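## Task

Take the sticky-note block off the desk and set it on the counter. Every carton on the desk must stay off the floor, and the robot must stay upright and not end up leaning, or the attempt fails.

## Robot and tools

ROBOT. A LinearBot: an omnidirectional base carrying a column about 1.7 m tall. A carriage rides the column (lift_m) and holds two identical six-joint arms (left, right), each ending in a two-finger gripper. Arm bases sit at about 0.57 m + lift_m above the floor; carriage parts hang roughly 0.15 m lower. A hand reaches up to 0.78 m from its shoulder but only about 0.38 m below the arm base. A hand is about 0.16 m long, 0.1 m wide (0.14 m open); the wrist camera sticks out 0.11 m from the joint 6 axis on one side; fingertips are about 0.005 m thick in the closing direction and 0.02 m wide. Parked arm: joints 1-6 = 0, 0.05, 0.05, 1.45, 0, 0; with both parked the robot is about 0.85 m wide and 0.65 m long. Cameras: carriage_camera (fixed, facing forward, tilted about 20 degrees down), left_wrist_camera and right_wrist_camera (looking past the fingertips). The carriage camera and parked fingertips rise up to about 0.45 m above the arm bases.

FRAMES. Base frame: origin on the floor below the base centre, x forward, y left, z up, metres. left_hand and right_hand are reported here, each the midpoint between that hand's pads, with quat_wxyz rotating base axes into hand axes (hand z along the fingers, fingers open along hand y; pointing straight up with joints 1, 5, 6 at 0 gives (1, 0, 0, 0)). Odometry frame: the base frame as it was at scene start; base_odometry counts wheel turns only, so slip looks like travel, and heading (rad, left positive, -3.142 to 3.142) can drift a degree or two after turns or long strafes.

move. One action per call, optionally with cameras (list of carriage_camera, left_wrist_camera, right_wrist_camera, or all; [] for none; omitted means all when there is no action, none otherwise). base: an object with exactly one key, a relative offset from where the base last reported itself: translate_m (-2 to 2 m, forward +), strafe_m (-2 to 2 m, left +), or rotate_rad (-6.3 to 6.3 rad, counter-clockwise +). joints: an object keyed by joint name giving absolute targets, any subset: lift_m 0 to 1 m (tol 0.004); per arm, prefix left_ or right_: joint1_rad -2.617 to 3.054 (vertical-axis swing, 0 forward, + left, tol 0.02); joint2_rad 0 to 3.141 (shoulder: 0 upper arm back and level, 1.57 vertical, 3.14 forward and level, tol 0.105); joint3_rad 0 to 3.141 (elbow, 0 folded, 3.14 straight, tol 0.06); joint4_rad -1.57 to 1.57 (wrist pitch, 0 in line with forearm, + lifts fingertips, tol 0.04); joint5_rad -1.57 to 1.57 (wrist yaw, + turns fingertips right, opposite to joint 1, tol 0.025); joint6_rad -2.094 to 2.094 (roll about the fingers, + clockwise seen from the forearm, tol 0.02); gripper_m 0 to 0.093 m pad gap (tol 0.004). speeds: per-action caps, translate_m/strafe_m 0.02-0.5 m/s, rotate_rad 0.05-1.57 rad/s, lift_m 0.08-0.25 m/s (top of range is default). min_time_s: 0.1-8 s minimum duration for each arm and gripper motion. All parts start together; no action exceeds 15 s, base moves time out at 14 s. Joints not named may still be chasing old targets. Unknown keys make a call invalid; out-of-range values get it refused. After a refusal, or a stop that blocks a call, the remaining move, wait and finished_scene calls in that reply are skipped (not so after an invalid call). A call with no action reports state, images and the scene number.

wait: seconds 0 to 10, plus cameras; the robot keeps its last command. zoom_image: camera name and region [x0, y0, x1, y1] in pixels (top-left origin, at most 504 x 504) of that camera's latest image. finished_scene: scene (1-3); irreversible, the goal must hold without the robot. Scene 1 is practice and may be skipped.

RESULTS. The move line says done, or the worst status. base_status/joint_status words: done (base: wheels turned the full amount, even if slipping); off_target (resting away from target, may still push); contact_stop or time_out (target dropped, holds in place); not_followed (arm targets withheld because arms would come within millimetres of each other; robot may keep retrying); limit_stop_at_motor_heat (resend target after the fault). on_its_own lists uncommanded behaviour; held at gives a target, not a reading. pictures names the image order. motor_effort is percent of max, + toward larger values, bracket = peak in last action; large per-motor errors. If lift effort keeps dropping while lowering, a hand or load is resting on something. Joint torques (N m, joints 1-6, own weight included) have offsets and noise; joints 1-3 wrap at ±28. Gripper readings: on a hard part at full force, up to 0.005 m under (or 0.002 over) the true width; shut empty reads 0.000-0.003; free-air readings up to 0.003 wide. Grip is light just below first-touch reading and full from about 0.005 m below it; soft items crush more with smaller targets. Release with a target well above the reading.

CAUTIONS. Hand readings can be off, usually the true hand is lower, more at long reach; 1 kg makes a level hand sag 7-25 cm; joints may stop short or overshoot, and large moves without min_time_s can stray 2 cm or more off line. Arms and grippers have no contact stop and spring to targets when freed. The base stops on wheel effort but ignores arms. To free a stuck base, drive about 0.2 m back (or turn back); raise the lift to free a resting carriage. Never back under a table edge into the column. Never let arms collide or press on each other, including a gripper closing on the other's fingers. Recover withheld arms by sending one its current readings with joint 1 turned away, then the other. Tipping risk rises with a high carriage, extended or loaded arms, pushing and sudden stops; only images show leaning. Extended or loaded arms heat; MOTOR HOT appears at 75 °C, at 100 °C the arm goes limp for 30-60 s (OVER-TEMPERATURE FAULT); park to cool. The scene keeps running while you think. Avoid drops, releasing moving items, slams and hard pushes; loose objects may occasionally get nudged.

Each tool is called after ">>>" by a JSON object that holds its "fn" and its "kwargs".

## Session

>>> {"fn": "move", "kwargs": {}}

Scene clock: 0.00 s.
Joint torques (N m): no reading
base_odometry: x=+0.000 y=+0.000 heading=+0.000
base_status: not commanded
joint_positions: lift_m=+0.300 left_joint1_rad=-0.010 left_joint2_rad=+0.044 left_joint3_rad=+0.048 left_joint4_rad=+1.430 left_joint5_rad=-0.008 left_joint6_rad=-0.004 left_gripper_m=+0.09396 right_joint1_rad=-0.011 right_joint2_rad=+0.047 right_joint3_rad=+0.039 right_joint4_rad=+1.421 right_joint5_rad=-0.003 right_joint6_rad=-0.048 right_gripper_m=+0.09396
joint_status: not commanded
motor_effort: lift_m=+29 drive_wheels=-1
left_hand: x=+0.2675 y=+0.3100 z=+1.2842 quat_wxyz=(+0.998, -0.004, +0.069, -0.007) (m; base frame)
right_hand: x=+0.2731 y=-0.3089 z=+1.2813 quat_wxyz=(+0.996, -0.003, +0.079, -0.029) (m; base frame)
pictures: carriage_camera, left_wrist_camera, right_wrist_camera
Images, in order (width x height): carriage_camera 504x504, left_wrist_camera 504x504, right_wrist_camera 504x504.

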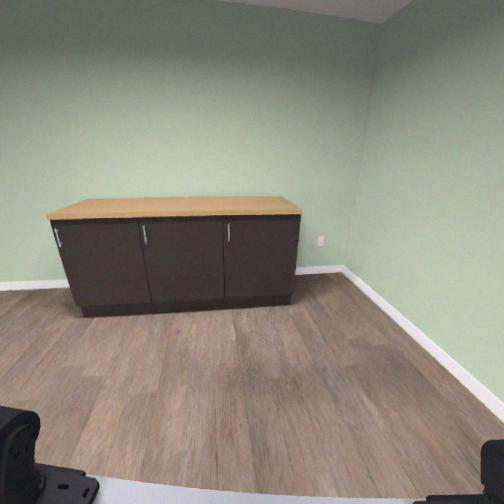

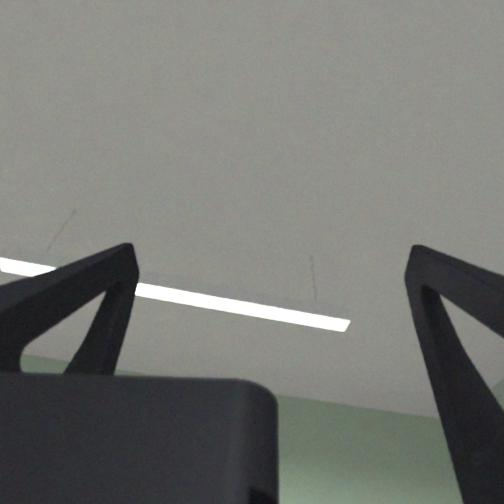

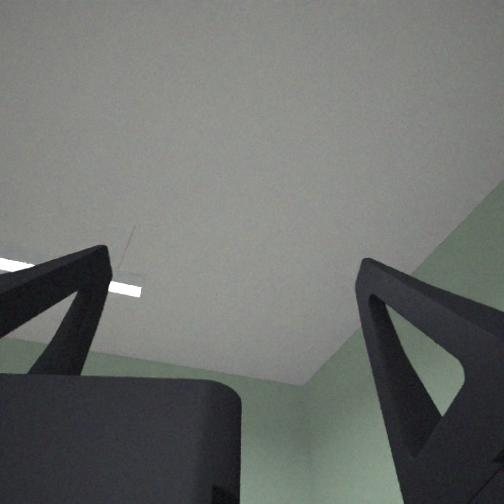

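>>> {"fn": "move", "kwargs": {"base": {"rotate_rad": 1.2}, "cameras": ["carriage_camera"]}}

>>> {"fn": "move", "kwargs": {"base": {"rotate_rad": 1.2}, "cameras": ["carriage_camera"]}}

>>> {"fn": "move", "kwargs": {"base": {"rotate_rad": 1.2}, "cameras": ["carriage_camera"]}}

>>> {"fn": "move", "kwargs": {"base": {"rotate_rad": 1.2}, "cameras": ["carriage_camera"]}}

Scene clock: 18.83 s.
Joint torques (N m): left_arm=[0.61 4.3 5.93 -0.22 -0.1 -0.04] | right_arm=[-0.08 4.22 7.24 -0.04 0 -0.12]
move: done
base_odometry: x=+0.000 y=+0.000 heading=+1.200
base_status: done
joint_positions: lift_m=+0.300 left_joint1_rad=-0.010 left_joint2_rad=+0.044 left_joint3_rad=+0.048 left_joint4_rad=+1.430 left_joint5_rad=-0.008 left_joint6_rad=-0.004 left_gripper_m=+0.09396 right_joint1_rad=-0.011 right_joint2_rad=+0.047 right_joint3_rad=+0.039 right_joint4_rad=+1.420 right_joint5_rad=-0.003 right_joint6_rad=-0.048 right_gripper_m=+0.09396
joint_status: not commanded
motor_effort: lift_m=+30(30) drive_wheels=+6(20)
left_hand: x=+0.2675 y=+0.3100 z=+1.2842 quat_wxyz=(+0.998, -0.004, +0.069, -0.007) (m; base frame)
right_hand: x=+0.2733 y=-0.3089 z=+1.2813 quat_wxyz=(+0.996, -0.003, +0.079, -0.029) (m; base frame)
pictures: carriage_camera
Images, in order (width x height): carriage_camera 504x504.

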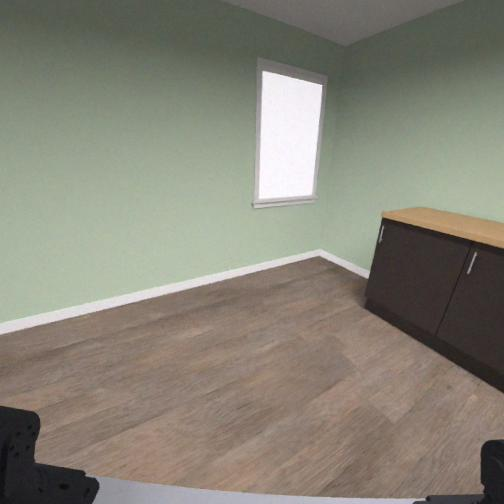

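Scene clock: 21.60 s.
Joint torques (N m): left_arm=[0.69 4.3 6.01 -0.21 -0.15 -0.04] | right_arm=[-0.01 4.27 7.23 -0.03 0 -0.11]
move: done
base_odometry: x=+0.000 y=+0.000 heading=+2.399
base_status: done
joint_positions: lift_m=+0.300 left_joint1_rad=-0.010 left_joint2_rad=+0.044 left_joint3_rad=+0.048 left_joint4_rad=+1.429 left_joint5_rad=-0.008 left_joint6_rad=-0.004 left_gripper_m=+0.09397 right_joint1_rad=-0.011 right_joint2_rad=+0.047 right_joint3_rad=+0.039 right_joint4_rad=+1.420 right_joint5_rad=-0.003 right_joint6_rad=-0.048 right_gripper_m=+0.09397
joint_status: not commanded
motor_effort: lift_m=+30(30) drive_wheels=+6(13)
left_hand: x=+0.2676 y=+0.3100 z=+1.2841 quat_wxyz=(+0.998, -0.004, +0.069, -0.007) (m; base frame)
right_hand: x=+0.2734 y=-0.3089 z=+1.2813 quat_wxyz=(+0.996, -0.003, +0.079, -0.029) (m; base frame)
pictures: carriage_camera
Images, in order (width x height): carriage_camera 504x504.

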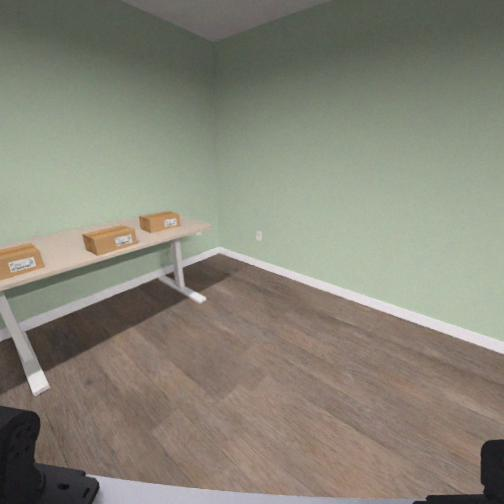

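Scene clock: 24.37 s.
Joint torques (N m): left_arm=[0.59 4.29 6 -0.2 -0.12 -0.05] | right_arm=[-0.02 4.23 7.19 -0.04 -0.01 -0.11]
move: done
base_odometry: x=+0.000 y=+0.000 heading=-2.685
base_status: done
joint_positions: lift_m=+0.300 left_joint1_rad=-0.010 left_joint2_rad=+0.044 left_joint3_rad=+0.048 left_joint4_rad=+1.429 left_joint5_rad=-0.008 left_joint6_rad=-0.004 left_gripper_m=+0.09398 right_joint1_rad=-0.011 right_joint2_rad=+0.047 right_joint3_rad=+0.039 right_joint4_rad=+1.419 right_joint5_rad=-0.003 right_joint6_rad=-0.048 right_gripper_m=+0.09398
joint_status: not commanded
motor_effort: lift_m=+30(30) drive_wheels=+7(14)
left_hand: x=+0.2676 y=+0.3100 z=+1.2841 quat_wxyz=(+0.998, -0.004, +0.069, -0.007) (m; base frame)
right_hand: x=+0.2734 y=-0.3089 z=+1.2813 quat_wxyz=(+0.996, -0.003, +0.079, -0.029) (m; base frame)
pictures: carriage_camera
Images, in order (width x height): carriage_camera 504x504.

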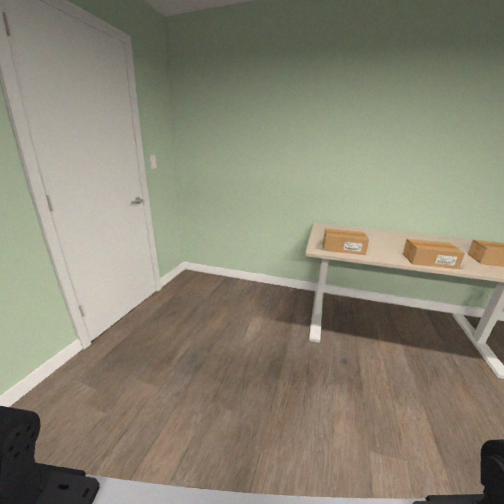

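Scene clock: 27.13 s.
Joint torques (N m): left_arm=[0.59 4.26 6.01 -0.19 -0.11 -0.06] | right_arm=[-0.06 4.26 7.16 -0.03 0.01 -0.12]
move: done
base_odometry: x=+0.000 y=+0.000 heading=-1.485
base_status: done
joint_positions: lift_m=+0.300 left_joint1_rad=-0.010 left_joint2_rad=+0.044 left_joint3_rad=+0.048 left_joint4_rad=+1.429 left_joint5_rad=-0.008 left_joint6_rad=-0.004 left_gripper_m=+0.09398 right_joint1_rad=-0.011 right_joint2_rad=+0.047 right_joint3_rad=+0.039 right_joint4_rad=+1.419 right_joint5_rad=-0.003 right_joint6_rad=-0.048 right_gripper_m=+0.09398
joint_status: not commanded
motor_effort: lift_m=+29(30) drive_wheels=+5(13)
left_hand: x=+0.2677 y=+0.3100 z=+1.2841 quat_wxyz=(+0.998, -0.004, +0.069, -0.007) (m; base frame)
right_hand: x=+0.2735 y=-0.3089 z=+1.2813 quat_wxyz=(+0.996, -0.003, +0.080, -0.029) (m; base frame)
pictures: carriage_camera
Images, in order (width x height): carriage_camera 504x504.

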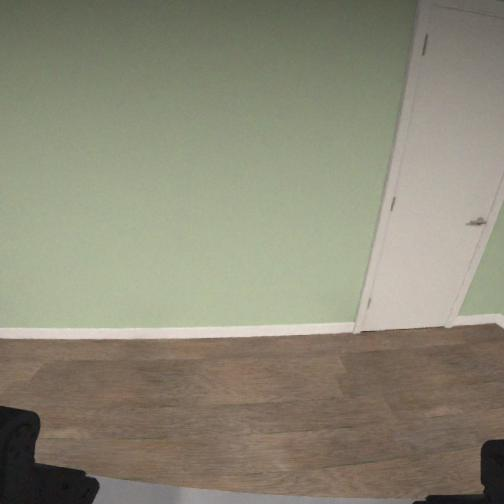

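>>> {"fn": "move", "kwargs": {"base": {"rotate_rad": -1.657}, "joints": {"lift_m": 0.8}, "cameras": ["carriage_camera"]}}

Scene clock: 36.30 s.
Joint torques (N m): left_arm=[0.59 4.33 5.98 -0.19 -0.1 -0.04] | right_arm=[-0.05 4.29 7.21 -0.04 0 -0.11]
move: done
base_odometry: x=+0.000 y=+0.000 heading=+3.142
base_status: done
joint_positions: lift_m=+0.800 left_joint1_rad=-0.010 left_joint2_rad=+0.044 left_joint3_rad=+0.048 left_joint4_rad=+1.428 left_joint5_rad=-0.008 left_joint6_rad=-0.004 left_gripper_m=+0.09398 right_joint1_rad=-0.011 right_joint2_rad=+0.047 right_joint3_rad=+0.039 right_joint4_rad=+1.419 right_joint5_rad=-0.003 right_joint6_rad=-0.048 right_gripper_m=+0.09398
joint_status: all done
motor_effort: lift_m=+31(38) drive_wheels=+7(18)
left_hand: x=+0.2678 y=+0.3101 z=+1.7840 quat_wxyz=(+0.998, -0.004, +0.069, -0.007) (m; base frame)
right_hand: x=+0.2735 y=-0.3089 z=+1.7812 quat_wxyz=(+0.996, -0.003, +0.080, -0.029) (m; base frame)
pictures: carriage_camera
Images, in order (width x height): carriage_camera 504x504.

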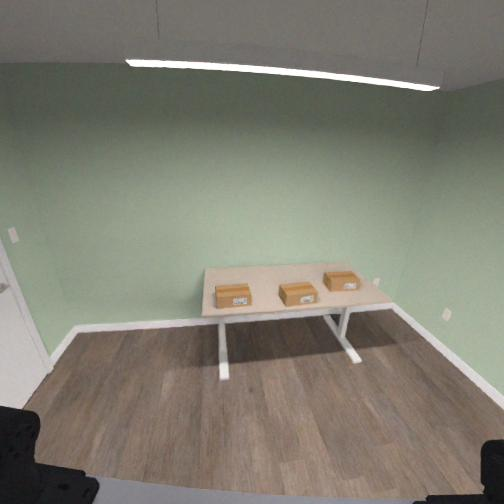

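>>> {"fn": "zoom_image", "kwargs": {"camera": "carriage_camera", "region": [190, 250, 400, 340]}}

Scaled by 2.400 from the camera's 504x504 image, which has a finer 720x720 frame.

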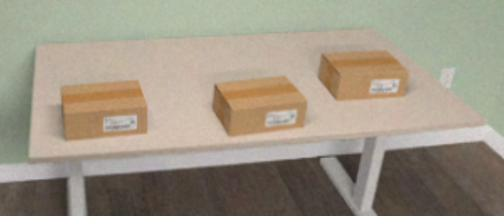

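>>> {"fn": "move", "kwargs": {"base": {"translate_m": 0.9}, "joints": {"lift_m": 0.9}, "speeds": {"translate_m": 0.3}, "cameras": ["carriage_camera"]}}

>>> {"fn": "zoom_image", "kwargs": {"camera": "carriage_camera", "region": [120, 300, 504, 450]}}

Scene clock: 61.30 s.
Joint torques (N m): left_arm=[0.59 4.29 6 -0.2 -0.11 -0.05] | right_arm=[-0.02 4.3 7.21 -0.03 0.01 -0.11]
move: done
base_odometry: x=-0.900 y=+0.002 heading=+3.140
base_status: done
joint_positions: lift_m=+0.900 left_joint1_rad=-0.010 left_joint2_rad=+0.044 left_joint3_rad=+0.048 left_joint4_rad=+1.430 left_joint5_rad=-0.008 left_joint6_rad=-0.004 left_gripper_m=+0.09398 right_joint1_rad=-0.011 right_joint2_rad=+0.047 right_joint3_rad=+0.039 right_joint4_rad=+1.419 right_joint5_rad=-0.003 right_joint6_rad=-0.048 right_gripper_m=+0.09398
joint_status: all done
motor_effort: lift_m=+31(38) drive_wheels=-11(21)
left_hand: x=+0.2674 y=+0.3101 z=+1.8840 quat_wxyz=(+0.998, -0.004, +0.069, -0.007) (m; base frame)
right_hand: x=+0.2736 y=-0.3089 z=+1.8811 quat_wxyz=(+0.996, -0.003, +0.080, -0.029) (m; base frame)
pictures: carriage_camera
Images, in order (width x height): carriage_camera 504x504.

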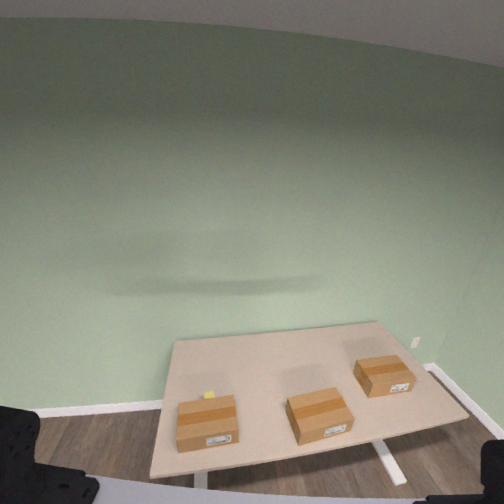

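Scaled by 1.312 from the camera's 504x504 image, which has a finer 720x720 frame.

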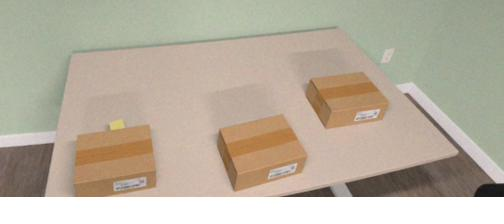

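>>> {"fn": "move", "kwargs": {"joints": {"left_joint2_rad": 1.57, "left_joint3_rad": 1.57, "left_joint4_rad": -1.5}, "cameras": ["left_wrist_camera", "carriage_camera"]}}

>>> {"fn": "move", "kwargs": {"joints": {"left_joint2_rad": 1.57, "left_joint3_rad": 1.0, "left_joint4_rad": -0.8}, "cameras": ["left_wrist_camera"]}}

>>> {"fn": "move", "kwargs": {"joints": {"left_joint2_rad": 1.0, "left_joint3_rad": 0.6, "left_joint4_rad": 0.0}, "cameras": ["left_wrist_camera"]}}

Scene clock: 115.23 s.
Joint torques (N m): left_arm=[0.58 -6.39 9.05 0.54 -0.11 -0.06] | right_arm=[-0.03 4.26 7.19 -0.03 0 -0.12]
move: done
base_odometry: x=-0.900 y=+0.002 heading=+3.140
base_status: not commanded
joint_positions: lift_m=+0.900 left_joint1_rad=-0.010 left_joint2_rad=+1.559 left_joint3_rad=+1.548 left_joint4_rad=-1.484 left_joint5_rad=-0.008 left_joint6_rad=-0.004 left_gripper_m=+0.09398 right_joint1_rad=-0.011 right_joint2_rad=+0.047 right_joint3_rad=+0.039 right_joint4_rad=+1.419 right_joint5_rad=-0.003 right_joint6_rad=-0.048 right_gripper_m=+0.09398
joint_status: all done
motor_effort: lift_m=+31(31) drive_wheels=-12(12)
left_hand: x=+0.5139 y=+0.3076 z=+1.6440 quat_wxyz=(+0.038, +0.003, +0.999, +0.004) (m; base frame)
right_hand: x=+0.2736 y=-0.3089 z=+1.8811 quat_wxyz=(+0.996, -0.003, +0.080, -0.029) (m; base frame)
pictures: carriage_camera, left_wrist_camera
Images, in order (width x height): carriage_camera 504x504, left_wrist_camera 504x504.

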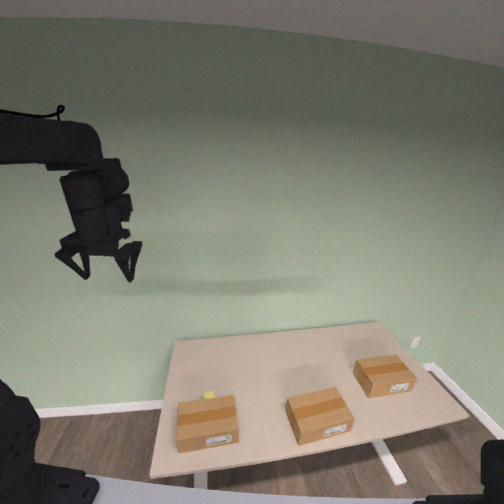

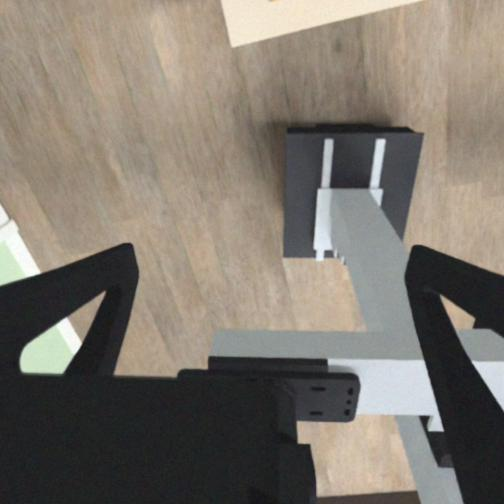

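Scene clock: 116.67 s.
Joint torques (N m): left_arm=[0.64 -7.16 5.75 1.21 -0.12 -0.07] | right_arm=[-0.05 4.22 7.2 -0.03 0.01 -0.12]
move: done
base_odometry: x=-0.900 y=+0.002 heading=+3.140
base_status: not commanded
joint_positions: lift_m=+0.900 left_joint1_rad=-0.010 left_joint2_rad=+1.563 left_joint3_rad=+1.013 left_joint4_rad=-0.811 left_joint5_rad=-0.008 left_joint6_rad=-0.004 left_gripper_m=+0.09398 right_joint1_rad=-0.011 right_joint2_rad=+0.047 right_joint3_rad=+0.039 right_joint4_rad=+1.419 right_joint5_rad=-0.003 right_joint6_rad=-0.048 right_gripper_m=+0.09398
joint_status: all done
motor_effort: lift_m=+31(31) drive_wheels=-9(12)
left_hand: x=+0.5420 y=+0.3073 z=+1.5144 quat_wxyz=(+0.105, +0.003, +0.995, +0.003) (m; base frame)
right_hand: x=+0.2736 y=-0.3089 z=+1.8811 quat_wxyz=(+0.996, -0.003, +0.080, -0.029) (m; base frame)
pictures: left_wrist_camera
Images, in order (width x height): left_wrist_camera 504x504.

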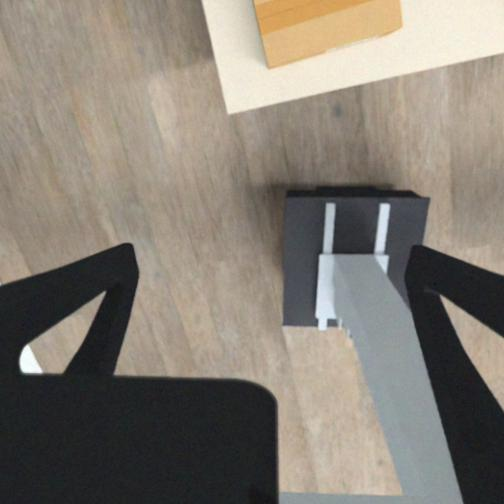

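Scene clock: 118.13 s.
Joint torques (N m): left_arm=[0.61 -4.25 6.89 2.72 -0.12 -0.04] | right_arm=[-0.05 4.25 7.19 -0.03 0 -0.11]
move: done
base_odometry: x=-0.900 y=+0.002 heading=+3.140
base_status: not commanded
joint_positions: lift_m=+0.900 left_joint1_rad=-0.010 left_joint2_rad=+1.008 left_joint3_rad=+0.616 left_joint4_rad=-0.007 left_joint5_rad=-0.008 left_joint6_rad=-0.004 left_gripper_m=+0.09398 right_joint1_rad=-0.011 right_joint2_rad=+0.047 right_joint3_rad=+0.039 right_joint4_rad=+1.419 right_joint5_rad=-0.003 right_joint6_rad=-0.048 right_gripper_m=+0.09398
joint_status: all done
motor_effort: lift_m=+31(31) drive_wheels=-9(12)
left_hand: x=+0.5879 y=+0.3069 z=+1.6577 quat_wxyz=(+0.553, +0.000, +0.833, +0.000) (m; base frame)
right_hand: x=+0.2736 y=-0.3089 z=+1.8811 quat_wxyz=(+0.996, -0.003, +0.080, -0.029) (m; base frame)
pictures: left_wrist_camera
Images, in order (width x height): left_wrist_camera 504x504.

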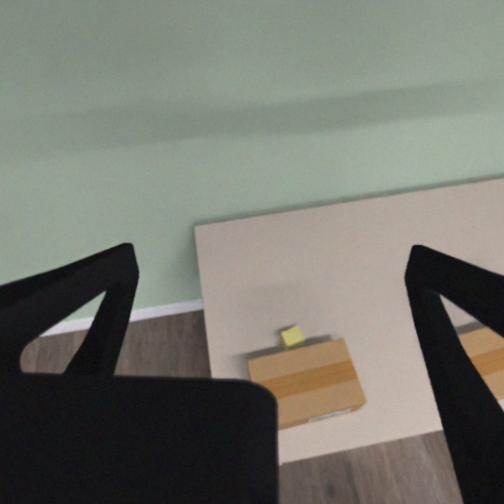

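>>> {"fn": "move", "kwargs": {"base": {"rotate_rad": 0.16}, "joints": {"left_joint2_rad": 0.3, "left_joint3_rad": 0.3, "left_joint4_rad": -0.6}, "cameras": ["left_wrist_camera", "carriage_camera"]}}

>>> {"fn": "zoom_image", "kwargs": {"camera": "carriage_camera", "region": [120, 300, 504, 504]}}

>>> {"fn": "zoom_image", "kwargs": {"camera": "left_wrist_camera", "region": [130, 100, 420, 390]}}

Scene clock: 188.70 s.
Joint torques (N m): left_arm=[0.65 0.88 6.74 2.31 -0.12 -0.06] | right_arm=[0.01 4.26 7.19 -0.03 0.01 -0.11]
move: done
base_odometry: x=-0.901 y=+0.002 heading=-2.983
base_status: done
joint_positions: lift_m=+0.900 left_joint1_rad=-0.010 left_joint2_rad=+0.307 left_joint3_rad=+0.314 left_joint4_rad=-0.579 left_joint5_rad=-0.009 left_joint6_rad=-0.004 left_gripper_m=+0.09398 right_joint1_rad=-0.011 right_joint2_rad=+0.047 right_joint3_rad=+0.039 right_joint4_rad=+1.419 right_joint5_rad=-0.003 right_joint6_rad=-0.048 right_gripper_m=+0.09398
joint_status: all done
motor_effort: lift_m=+31(31) drive_wheels=+4(13)
left_hand: x=+0.4525 y=+0.3083 z=+1.5763 quat_wxyz=(+0.479, +0.001, +0.878, +0.001) (m; base frame)
right_hand: x=+0.2735 y=-0.3089 z=+1.8812 quat_wxyz=(+0.996, -0.003, +0.080, -0.029) (m; base frame)
pictures: carriage_camera, left_wrist_camera
Images, in order (width x height): carriage_camera 504x504, left_wrist_camera 504x504.

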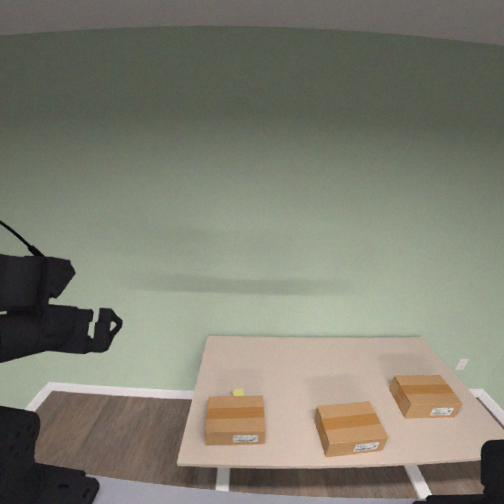

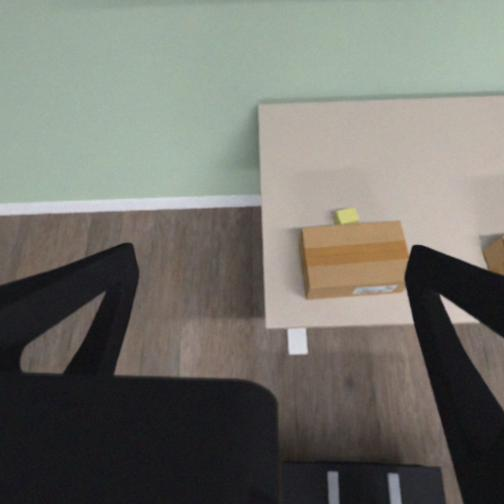

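Scaled by 1.312 from the camera's 504x504 image, which has a finer 720x720 frame.

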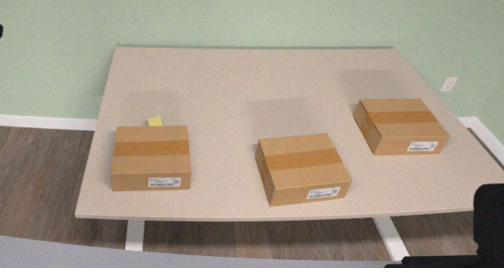

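Scaled by 1.738 from the camera's 504x504 image, which has a finer 720x720 frame.

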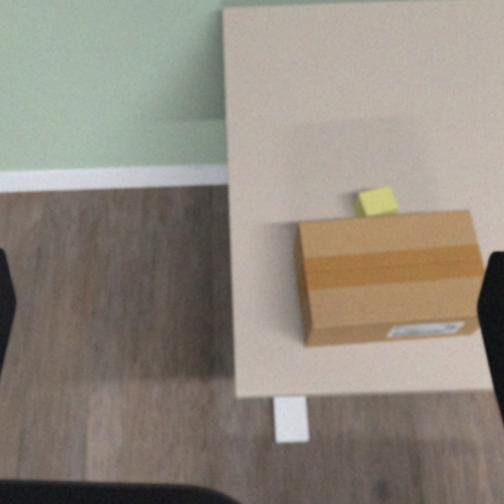

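>>> {"fn": "move", "kwargs": {"base": {"strafe_m": -0.24}, "speeds": {"strafe_m": 0.3}}}

>>> {"fn": "move", "kwargs": {"base": {"translate_m": 0.33}, "joints": {"lift_m": 0.65, "left_joint4_rad": -1.0}, "speeds": {"translate_m": 0.25}, "cameras": ["left_wrist_camera", "carriage_camera"]}}

Scene clock: 226.57 s.
Joint torques (N m): left_arm=[0.61 0.88 6.71 2.35 -0.11 -0.06] | right_arm=[-0.05 4.21 7.21 -0.04 -0.01 -0.11]
move: done
base_odometry: x=-0.939 y=+0.239 heading=-2.982
base_status: done
joint_positions: lift_m=+0.900 left_joint1_rad=-0.010 left_joint2_rad=+0.307 left_joint3_rad=+0.314 left_joint4_rad=-0.583 left_joint5_rad=-0.008 left_joint6_rad=-0.004 left_gripper_m=+0.09398 right_joint1_rad=-0.010 right_joint2_rad=+0.047 right_joint3_rad=+0.039 right_joint4_rad=+1.419 right_joint5_rad=-0.003 right_joint6_rad=-0.048 right_gripper_m=+0.09398
joint_status: not commanded
motor_effort: lift_m=+31(31) drive_wheels=-14(19)
left_hand: x=+0.4518 y=+0.3082 z=+1.5754 quat_wxyz=(+0.477, +0.001, +0.879, +0.000) (m; base frame)
right_hand: x=+0.2734 y=-0.3089 z=+1.8812 quat_wxyz=(+0.996, -0.003, +0.079, -0.029) (m; base frame)

Scene clock: 229.30 s.
Joint torques (N m): left_arm=[0.61 1.63 6.87 1.87 -0.12 -0.05] | right_arm=[-0.08 4.29 7.23 -0.04 0.01 -0.11]
move: done
base_odometry: x=-1.265 y=+0.187 heading=-2.983
base_status: done
joint_positions: lift_m=+0.650 left_joint1_rad=-0.010 left_joint2_rad=+0.304 left_joint3_rad=+0.308 left_joint4_rad=-0.994 left_joint5_rad=-0.008 left_joint6_rad=-0.004 left_gripper_m=+0.09398 right_joint1_rad=-0.010 right_joint2_rad=+0.047 right_joint3_rad=+0.039 right_joint4_rad=+1.420 right_joint5_rad=-0.003 right_joint6_rad=-0.048 right_gripper_m=+0.09398
joint_status: all done
motor_effort: lift_m=+27(29) drive_wheels=-5(13)
left_hand: x=+0.3806 y=+0.3090 z=+1.2525 quat_wxyz=(+0.286, +0.002, +0.958, +0.002) (m; base frame)
right_hand: x=+0.2734 y=-0.3089 z=+1.6315 quat_wxyz=(+0.996, -0.003, +0.079, -0.029) (m; base frame)
pictures: carriage_camera, left_wrist_camera
Images, in order (width x height): carriage_camera 504x504, left_wrist_camera 504x504.

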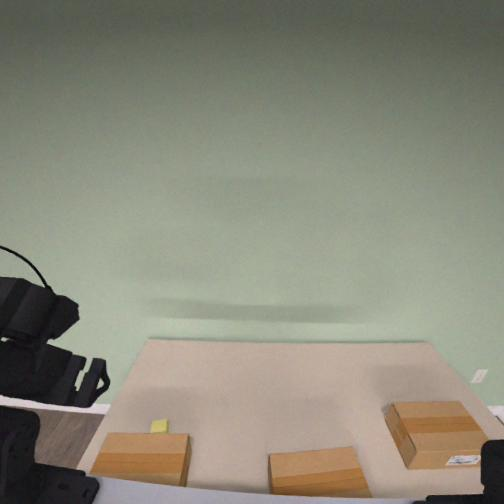

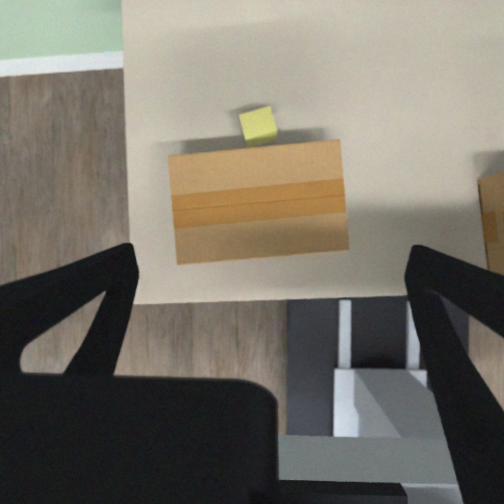

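>>> {"fn": "zoom_image", "kwargs": {"camera": "carriage_camera", "region": [80, 380, 240, 500]}}

>>> {"fn": "zoom_image", "kwargs": {"camera": "left_wrist_camera", "region": [160, 70, 360, 270]}}

Scaled by 3.150 from the camera's 504x504 image, which has a finer 720x720 frame.

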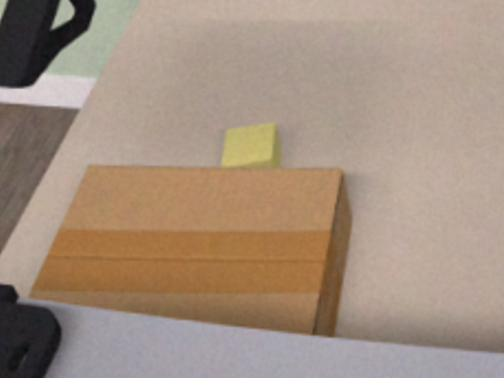

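Scaled by 2.520 from the camera's 504x504 image, which has a finer 720x720 frame.

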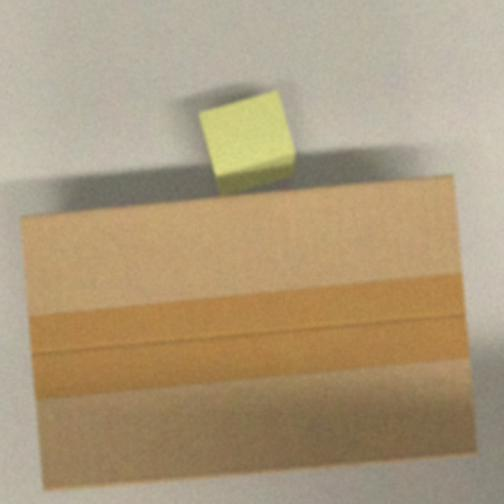

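>>> {"fn": "move", "kwargs": {"joints": {"left_joint1_rad": 0.0, "left_joint2_rad": 2.815, "left_joint3_rad": 1.58, "left_joint4_rad": -0.336, "left_joint6_rad": -0.19, "left_gripper_m": 0.093}, "min_time_s": 2, "cameras": ["left_wrist_camera", "carriage_camera"]}}

Scene clock: 255.97 s.
Joint torques (N m): left_arm=[1.18 -13.74 5.46 0.65 -0.14 -0.18] | right_arm=[-0.06 4.25 7.17 -0.06 0 -0.11]
move: done
base_odometry: x=-1.265 y=+0.187 heading=-2.983
base_status: not commanded
joint_positions: lift_m=+0.650 left_joint1_rad=-0.007 left_joint2_rad=+2.800 left_joint3_rad=+1.566 left_joint4_rad=-0.348 left_joint5_rad=-0.008 left_joint6_rad=-0.181 left_gripper_m=+0.09309 right_joint1_rad=-0.010 right_joint2_rad=+0.047 right_joint3_rad=+0.039 right_joint4_rad=+1.420 right_joint5_rad=-0.003 right_joint6_rad=-0.048 right_gripper_m=+0.09398
joint_status: all done
motor_effort: lift_m=+28(28) drive_wheels=-7(9)
left_hand: x=+0.6363 y=+0.3076 z=+0.9492 quat_wxyz=(-0.005, -0.087, +0.996, +0.005) (m; base frame)
right_hand: x=+0.2734 y=-0.3089 z=+1.6315 quat_wxyz=(+0.996, -0.003, +0.079, -0.029) (m; base frame)
pictures: carriage_camera, left_wrist_camera
Images, in order (width x height): carriage_camera 504x504, left_wrist_camera 504x504.

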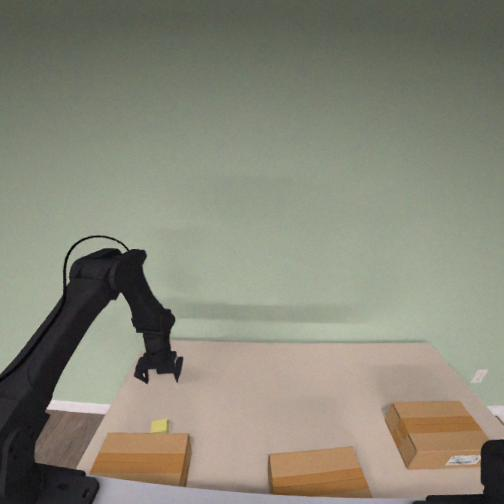

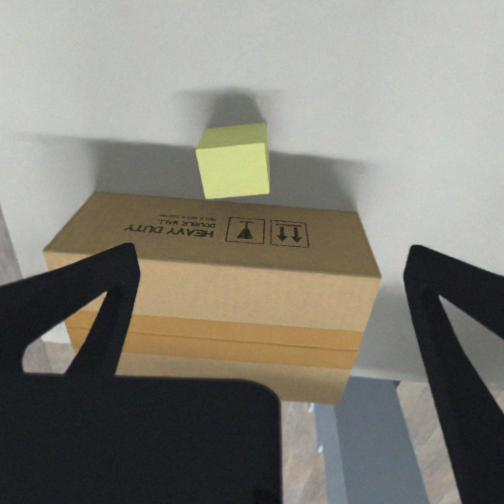

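>>> {"fn": "move", "kwargs": {"joints": {"left_joint1_rad": 0.04, "left_joint2_rad": 2.74, "left_joint3_rad": 1.38, "left_joint4_rad": -0.2, "left_joint6_rad": -0.21, "left_gripper_m": 0.093}, "min_time_s": 1}}

>>> {"fn": "move", "kwargs": {"joints": {"lift_m": 0.54}, "cameras": ["left_wrist_camera"]}}

Scene clock: 296.53 s.
Joint torques (N m): left_arm=[0.99 -17.28 2.21 0.61 -0.13 -0.16] | right_arm=[-0.06 4.27 7.23 -0.05 0.01 -0.12]
move: done
base_odometry: x=-1.265 y=+0.187 heading=-2.983
base_status: not commanded
joint_positions: lift_m=+0.650 left_joint1_rad=+0.035 left_joint2_rad=+2.772 left_joint3_rad=+1.390 left_joint4_rad=-0.212 left_joint5_rad=-0.008 left_joint6_rad=-0.201 left_gripper_m=+0.09308 right_joint1_rad=-0.010 right_joint2_rad=+0.047 right_joint3_rad=+0.039 right_joint4_rad=+1.420 right_joint5_rad=-0.003 right_joint6_rad=-0.048 right_gripper_m=+0.09398
joint_status: all done
motor_effort: lift_m=+28(28) drive_wheels=-7(9)
left_hand: x=+0.5977 y=+0.3232 z=+0.9383 quat_wxyz=(-0.011, -0.118, +0.993, +0.005) (m; base frame)
right_hand: x=+0.2734 y=-0.3089 z=+1.6315 quat_wxyz=(+0.996, -0.003, +0.079, -0.029) (m; base frame)

Scene clock: 297.50 s.
Joint torques (N m): left_arm=[1.02 -15.6 2.7 0.6 -0.14 -0.14] | right_arm=[-0.08 4.27 7.19 -0.04 0 -0.11]
move: done
base_odometry: x=-1.265 y=+0.187 heading=-2.983
base_status: not commanded
joint_positions: lift_m=+0.540 left_joint1_rad=+0.035 left_joint2_rad=+2.753 left_joint3_rad=+1.387 left_joint4_rad=-0.204 left_joint5_rad=-0.008 left_joint6_rad=-0.202 left_gripper_m=+0.09308 right_joint1_rad=-0.010 right_joint2_rad=+0.047 right_joint3_rad=+0.039 right_joint4_rad=+1.420 right_joint5_rad=-0.003 right_joint6_rad=-0.048 right_gripper_m=+0.09398
joint_status: all done
motor_effort: lift_m=+28(28) drive_wheels=-7(8)
left_hand: x=+0.6056 y=+0.3235 z=+0.8346 quat_wxyz=(+0.001, -0.118, +0.993, +0.004) (m; base frame)
right_hand: x=+0.2734 y=-0.3089 z=+1.5215 quat_wxyz=(+0.996, -0.003, +0.079, -0.029) (m; base frame)
pictures: left_wrist_camera
Images, in order (width x height): left_wrist_camera 504x504.

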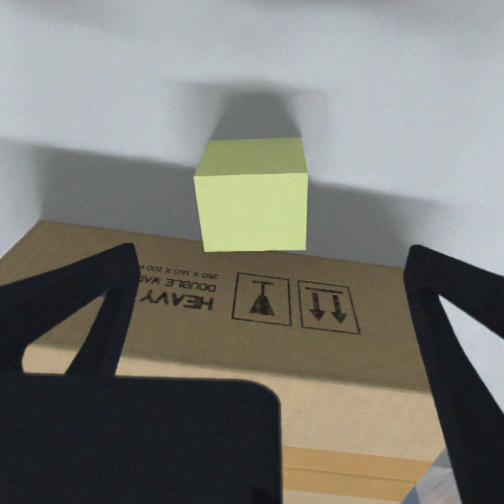

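>>> {"fn": "move", "kwargs": {"joints": {"left_joint1_rad": 0.062, "left_joint6_rad": -0.19, "lift_m": 0.465}, "speeds": {"lift_m": 0.1}, "cameras": ["left_wrist_camera", "carriage_camera"]}}

Scene clock: 326.33 s.
Joint torques (N m): left_arm=[0.65 -15.45 2.67 0.62 -0.14 0.06] | right_arm=[-0.09 4.25 7.21 -0.05 0.01 -0.11]
move: done
base_odometry: x=-1.265 y=+0.187 heading=-2.983
base_status: not commanded
joint_positions: lift_m=+0.465 left_joint1_rad=+0.061 left_joint2_rad=+2.752 left_joint3_rad=+1.386 left_joint4_rad=-0.202 left_joint5_rad=-0.008 left_joint6_rad=-0.199 left_gripper_m=+0.09308 right_joint1_rad=-0.010 right_joint2_rad=+0.047 right_joint3_rad=+0.039 right_joint4_rad=+1.420 right_joint5_rad=-0.003 right_joint6_rad=-0.048 right_gripper_m=+0.09398
joint_status: all done
motor_effort: lift_m=+28(29) drive_wheels=+4(9)
left_hand: x=+0.6057 y=+0.3332 z=+0.7599 quat_wxyz=(+0.002, -0.129, +0.992, +0.004) (m; base frame)
right_hand: x=+0.2734 y=-0.3089 z=+1.4465 quat_wxyz=(+0.996, -0.003, +0.079, -0.029) (m; base frame)
pictures: carriage_camera, left_wrist_camera
Images, in order (width x height): carriage_camera 504x504, left_wrist_camera 504x504.

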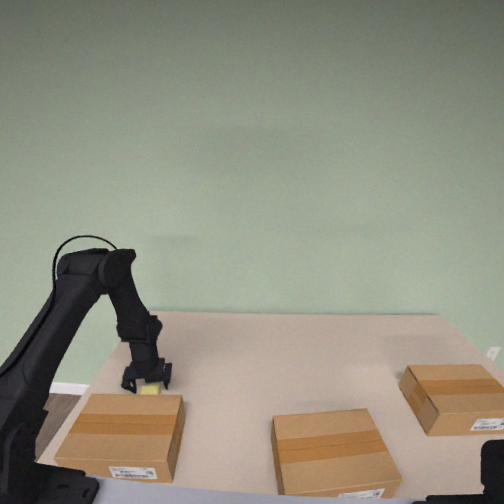

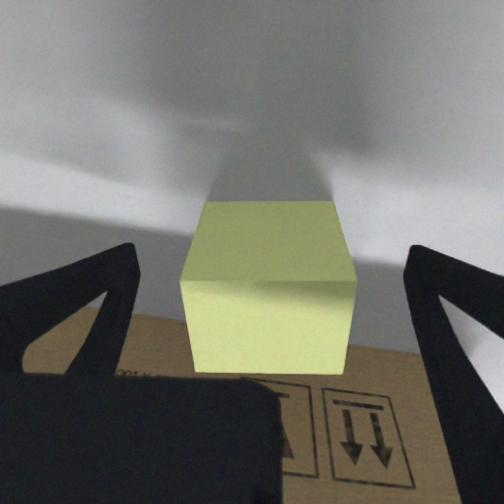

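>>> {"fn": "move", "kwargs": {"joints": {"left_joint2_rad": 2.722, "left_joint3_rad": 1.322, "left_joint4_rad": -0.163}, "min_time_s": 1, "cameras": ["left_wrist_camera", "carriage_camera"]}}

Scene clock: 350.90 s.
Joint torques (N m): left_arm=[0.68 -16.76 2.04 0.59 -0.14 0.05] | right_arm=[-0.06 4.27 7.24 -0.04 0 -0.12]
move: done
base_odometry: x=-1.265 y=+0.187 heading=-2.983
base_status: not commanded
joint_positions: lift_m=+0.465 left_joint1_rad=+0.061 left_joint2_rad=+2.752 left_joint3_rad=+1.331 left_joint4_rad=-0.175 left_joint5_rad=-0.008 left_joint6_rad=-0.198 left_gripper_m=+0.09308 right_joint1_rad=-0.010 right_joint2_rad=+0.047 right_joint3_rad=+0.039 right_joint4_rad=+1.420 right_joint5_rad=-0.003 right_joint6_rad=-0.048 right_gripper_m=+0.09398
joint_status: all done
motor_effort: lift_m=+28(28) drive_wheels=+2(5)
left_hand: x=+0.5858 y=+0.3320 z=+0.7544 quat_wxyz=(-0.012, -0.129, +0.992, +0.005) (m; base frame)
right_hand: x=+0.2734 y=-0.3089 z=+1.4465 quat_wxyz=(+0.996, -0.003, +0.079, -0.029) (m; base frame)
pictures: carriage_camera, left_wrist_camera
Images, in order (width x height): carriage_camera 504x504, left_wrist_camera 504x504.

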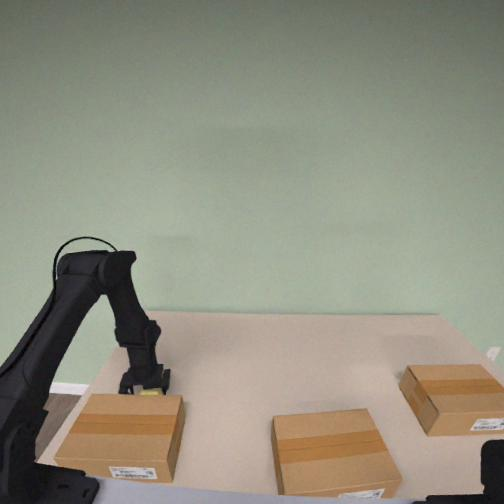

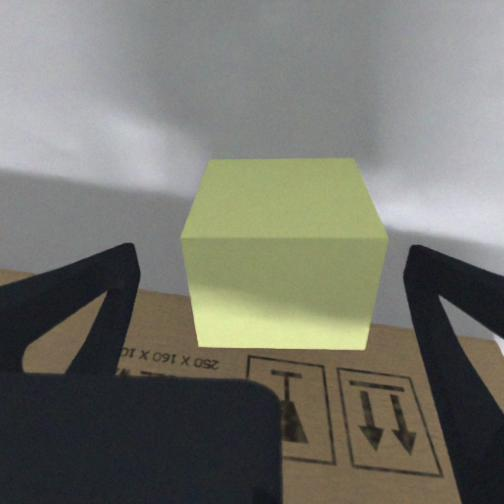

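>>> {"fn": "move", "kwargs": {"joints": {"left_gripper_m": 0.055}, "min_time_s": 1}}

>>> {"fn": "move", "kwargs": {"joints": {"left_gripper_m": 0.044}, "min_time_s": 1, "cameras": ["left_wrist_camera"]}}

Scene clock: 358.00 s.
Joint torques (N m): left_arm=[0.68 -16.76 2.1 0.64 -0.14 0.05] | right_arm=[-0.06 4.29 7.21 -0.05 0 -0.12]
move: done
base_odometry: x=-1.265 y=+0.187 heading=-2.983
base_status: not commanded
joint_positions: lift_m=+0.465 left_joint1_rad=+0.061 left_joint2_rad=+2.752 left_joint3_rad=+1.331 left_joint4_rad=-0.174 left_joint5_rad=-0.008 left_joint6_rad=-0.198 left_gripper_m=+0.05509 right_joint1_rad=-0.010 right_joint2_rad=+0.047 right_joint3_rad=+0.039 right_joint4_rad=+1.420 right_joint5_rad=-0.003 right_joint6_rad=-0.048 right_gripper_m=+0.09398
joint_status: all done
motor_effort: lift_m=+28(28) drive_wheels=+5(6)
left_hand: x=+0.5861 y=+0.3319 z=+0.7544 quat_wxyz=(-0.012, -0.129, +0.992, +0.005) (m; base frame)
right_hand: x=+0.2734 y=-0.3089 z=+1.4465 quat_wxyz=(+0.996, -0.003, +0.079, -0.029) (m; base frame)

Scene clock: 359.30 s.
Joint torques (N m): left_arm=[0.68 -16.73 2.04 0.64 -0.14 0.05] | right_arm=[-0.05 4.26 7.16 -0.04 0.01 -0.12]
move: off_target
base_odometry: x=-1.265 y=+0.187 heading=-2.983
base_status: not commanded
joint_positions: lift_m=+0.465 left_joint1_rad=+0.061 left_joint2_rad=+2.752 left_joint3_rad=+1.331 left_joint4_rad=-0.174 left_joint5_rad=-0.008 left_joint6_rad=-0.198 left_gripper_m=+0.05108 right_joint1_rad=-0.010 right_joint2_rad=+0.047 right_joint3_rad=+0.039 right_joint4_rad=+1.420 right_joint5_rad=-0.003 right_joint6_rad=-0.048 right_gripper_m=+0.09398
joint_status: left_gripper_m off_target (ended at +0.05111, target +0.04400)
motor_effort: lift_m=+28(28) drive_wheels=+4(4)
left_hand: x=+0.5862 y=+0.3319 z=+0.7544 quat_wxyz=(-0.012, -0.129, +0.992, +0.005) (m; base frame)
right_hand: x=+0.2734 y=-0.3089 z=+1.4465 quat_wxyz=(+0.996, -0.003, +0.079, -0.029) (m; base frame)
pictures: left_wrist_camera
Images, in order (width x height): left_wrist_camera 504x504.

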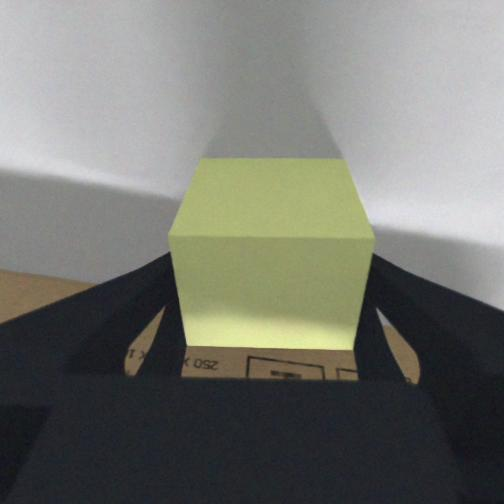

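>>> {"fn": "move", "kwargs": {"joints": {"lift_m": 0.62}, "speeds": {"lift_m": 0.12}, "cameras": ["left_wrist_camera", "carriage_camera"]}}

Scene clock: 362.90 s.
Joint torques (N m): left_arm=[0.69 -16.14 2.39 0.59 -0.12 0.04] | right_arm=[-0.1 4.25 7.17 -0.05 0.01 -0.12]
move: done
base_odometry: x=-1.265 y=+0.187 heading=-2.983
base_status: not commanded
joint_positions: lift_m=+0.620 left_joint1_rad=+0.061 left_joint2_rad=+2.745 left_joint3_rad=+1.328 left_joint4_rad=-0.168 left_joint5_rad=-0.008 left_joint6_rad=-0.198 left_gripper_m=+0.05108 right_joint1_rad=-0.010 right_joint2_rad=+0.047 right_joint3_rad=+0.039 right_joint4_rad=+1.420 right_joint5_rad=-0.003 right_joint6_rad=-0.048 right_gripper_m=+0.09398
joint_status: all done
motor_effort: lift_m=+31(38) drive_wheels=+5(8)
left_hand: x=+0.5885 y=+0.3321 z=+0.9109 quat_wxyz=(-0.007, -0.129, +0.992, +0.005) (m; base frame)
right_hand: x=+0.2734 y=-0.3089 z=+1.6012 quat_wxyz=(+0.996, -0.003, +0.079, -0.029) (m; base frame)
pictures: carriage_camera, left_wrist_camera
Images, in order (width x height): carriage_camera 504x504, left_wrist_camera 504x504.

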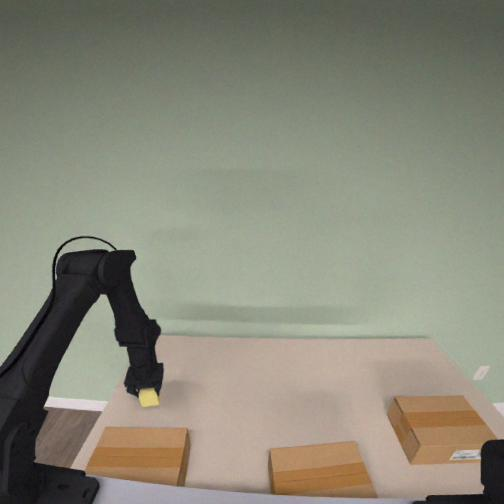

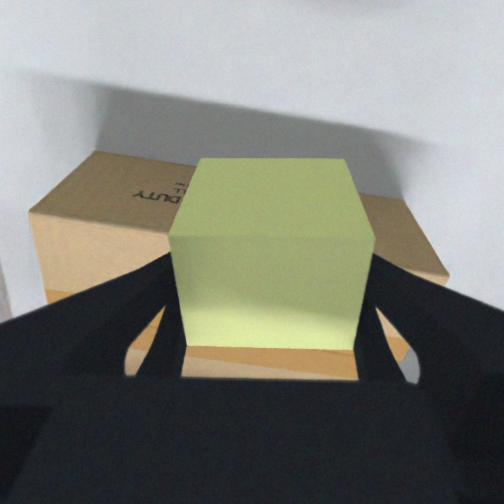

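>>> {"fn": "move", "kwargs": {"base": {"translate_m": -0.45}, "joints": {"lift_m": 0.75, "left_joint1_rad": 0.0, "left_joint2_rad": 1.2, "left_joint3_rad": 0.6, "left_joint4_rad": -0.7, "left_joint6_rad": 0.0}, "speeds": {"translate_m": 0.25}, "min_time_s": 2.5}}

>>> {"fn": "move", "kwargs": {"base": {"rotate_rad": 3.142}, "joints": {"left_joint2_rad": 0.4, "left_joint3_rad": 0.4, "left_joint4_rad": -0.6}, "speeds": {"rotate_rad": 0.7}, "min_time_s": 2, "cameras": ["left_wrist_camera", "carriage_camera"]}}

Scene clock: 384.17 s.
Joint torques (N m): left_arm=[0.23 -5.35 5.97 1.21 -0.12 0.05] | right_arm=[-0.08 4.25 7.15 -0.05 0.01 -0.12]
move: done
base_odometry: x=-0.820 y=+0.258 heading=-2.982
base_status: done
joint_positions: lift_m=+0.750 left_joint1_rad=+0.006 left_joint2_rad=+1.214 left_joint3_rad=+0.611 left_joint4_rad=-0.696 left_joint5_rad=-0.008 left_joint6_rad=-0.009 left_gripper_m=+0.05107 right_joint1_rad=-0.010 right_joint2_rad=+0.047 right_joint3_rad=+0.039 right_joint4_rad=+1.419 right_joint5_rad=-0.003 right_joint6_rad=-0.048 right_gripper_m=+0.09398
joint_status: all done
motor_effort: lift_m=+31(37) drive_wheels=-4(15)
left_hand: x=+0.4623 y=+0.3117 z=+1.3388 quat_wxyz=(+0.136, -0.008, +0.991, +0.004) (m; base frame)
right_hand: x=+0.2735 y=-0.3089 z=+1.7311 quat_wxyz=(+0.996, -0.003, +0.080, -0.029) (m; base frame)

Scene clock: 389.83 s.
Joint torques (N m): left_arm=[0.43 0.29 6.94 2.79 -0.13 0.04] | right_arm=[-0.09 4.27 7.19 -0.02 0.01 -0.11]
move: done
base_odometry: x=-0.820 y=+0.258 heading=+0.159
base_status: done
joint_positions: lift_m=+0.750 left_joint1_rad=+0.003 left_joint2_rad=+0.410 left_joint3_rad=+0.412 left_joint4_rad=-0.624 left_joint5_rad=-0.008 left_joint6_rad=-0.008 left_gripper_m=+0.05105 right_joint1_rad=-0.010 right_joint2_rad=+0.047 right_joint3_rad=+0.039 right_joint4_rad=+1.419 right_joint5_rad=-0.003 right_joint6_rad=-0.048 right_gripper_m=+0.09400
joint_status: all done
motor_effort: lift_m=+31(31) drive_wheels=+6(16)
left_hand: x=+0.4553 y=+0.3109 z=+1.4403 quat_wxyz=(+0.457, -0.006, +0.890, +0.002) (m; base frame)
right_hand: x=+0.2735 y=-0.3089 z=+1.7311 quat_wxyz=(+0.996, -0.003, +0.080, -0.029) (m; base frame)
pictures: carriage_camera, left_wrist_camera
Images, in order (width x height): carriage_camera 504x504, left_wrist_camera 504x504.

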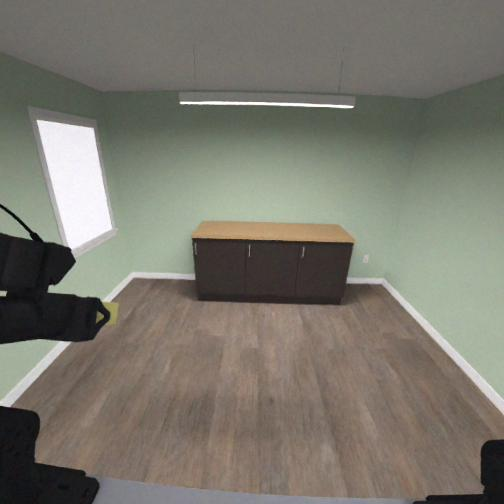

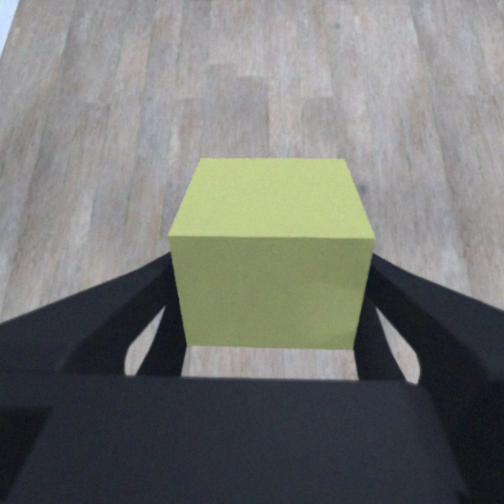

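>>> {"fn": "move", "kwargs": {"base": {"translate_m": 1.85}, "speeds": {"translate_m": 0.35}, "cameras": ["carriage_camera"]}}

Scene clock: 401.03 s.
Joint torques (N m): left_arm=[0.43 0.49 6.89 2.78 -0.12 0.04] | right_arm=[-0.06 4.26 7.17 -0.06 0 -0.12]
move: done
base_odometry: x=+1.006 y=+0.554 heading=+0.160
base_status: done
joint_positions: lift_m=+0.750 left_joint1_rad=+0.003 left_joint2_rad=+0.408 left_joint3_rad=+0.412 left_joint4_rad=-0.623 left_joint5_rad=-0.008 left_joint6_rad=-0.008 left_gripper_m=+0.05105 right_joint1_rad=-0.010 right_joint2_rad=+0.047 right_joint3_rad=+0.039 right_joint4_rad=+1.420 right_joint5_rad=-0.003 right_joint6_rad=-0.048 right_gripper_m=+0.09400
joint_status: not commanded
motor_effort: lift_m=+31(31) drive_wheels=-10(22)
left_hand: x=+0.4555 y=+0.3109 z=+1.4410 quat_wxyz=(+0.458, -0.006, +0.889, +0.002) (m; base frame)
right_hand: x=+0.2733 y=-0.3089 z=+1.7312 quat_wxyz=(+0.996, -0.003, +0.079, -0.029) (m; base frame)
pictures: carriage_camera
Images, in order (width x height): carriage_camera 504x504.

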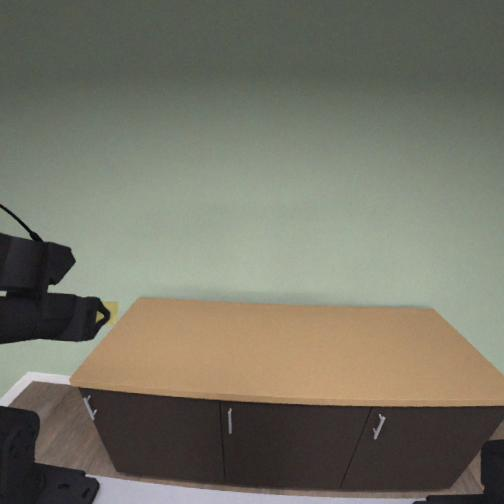

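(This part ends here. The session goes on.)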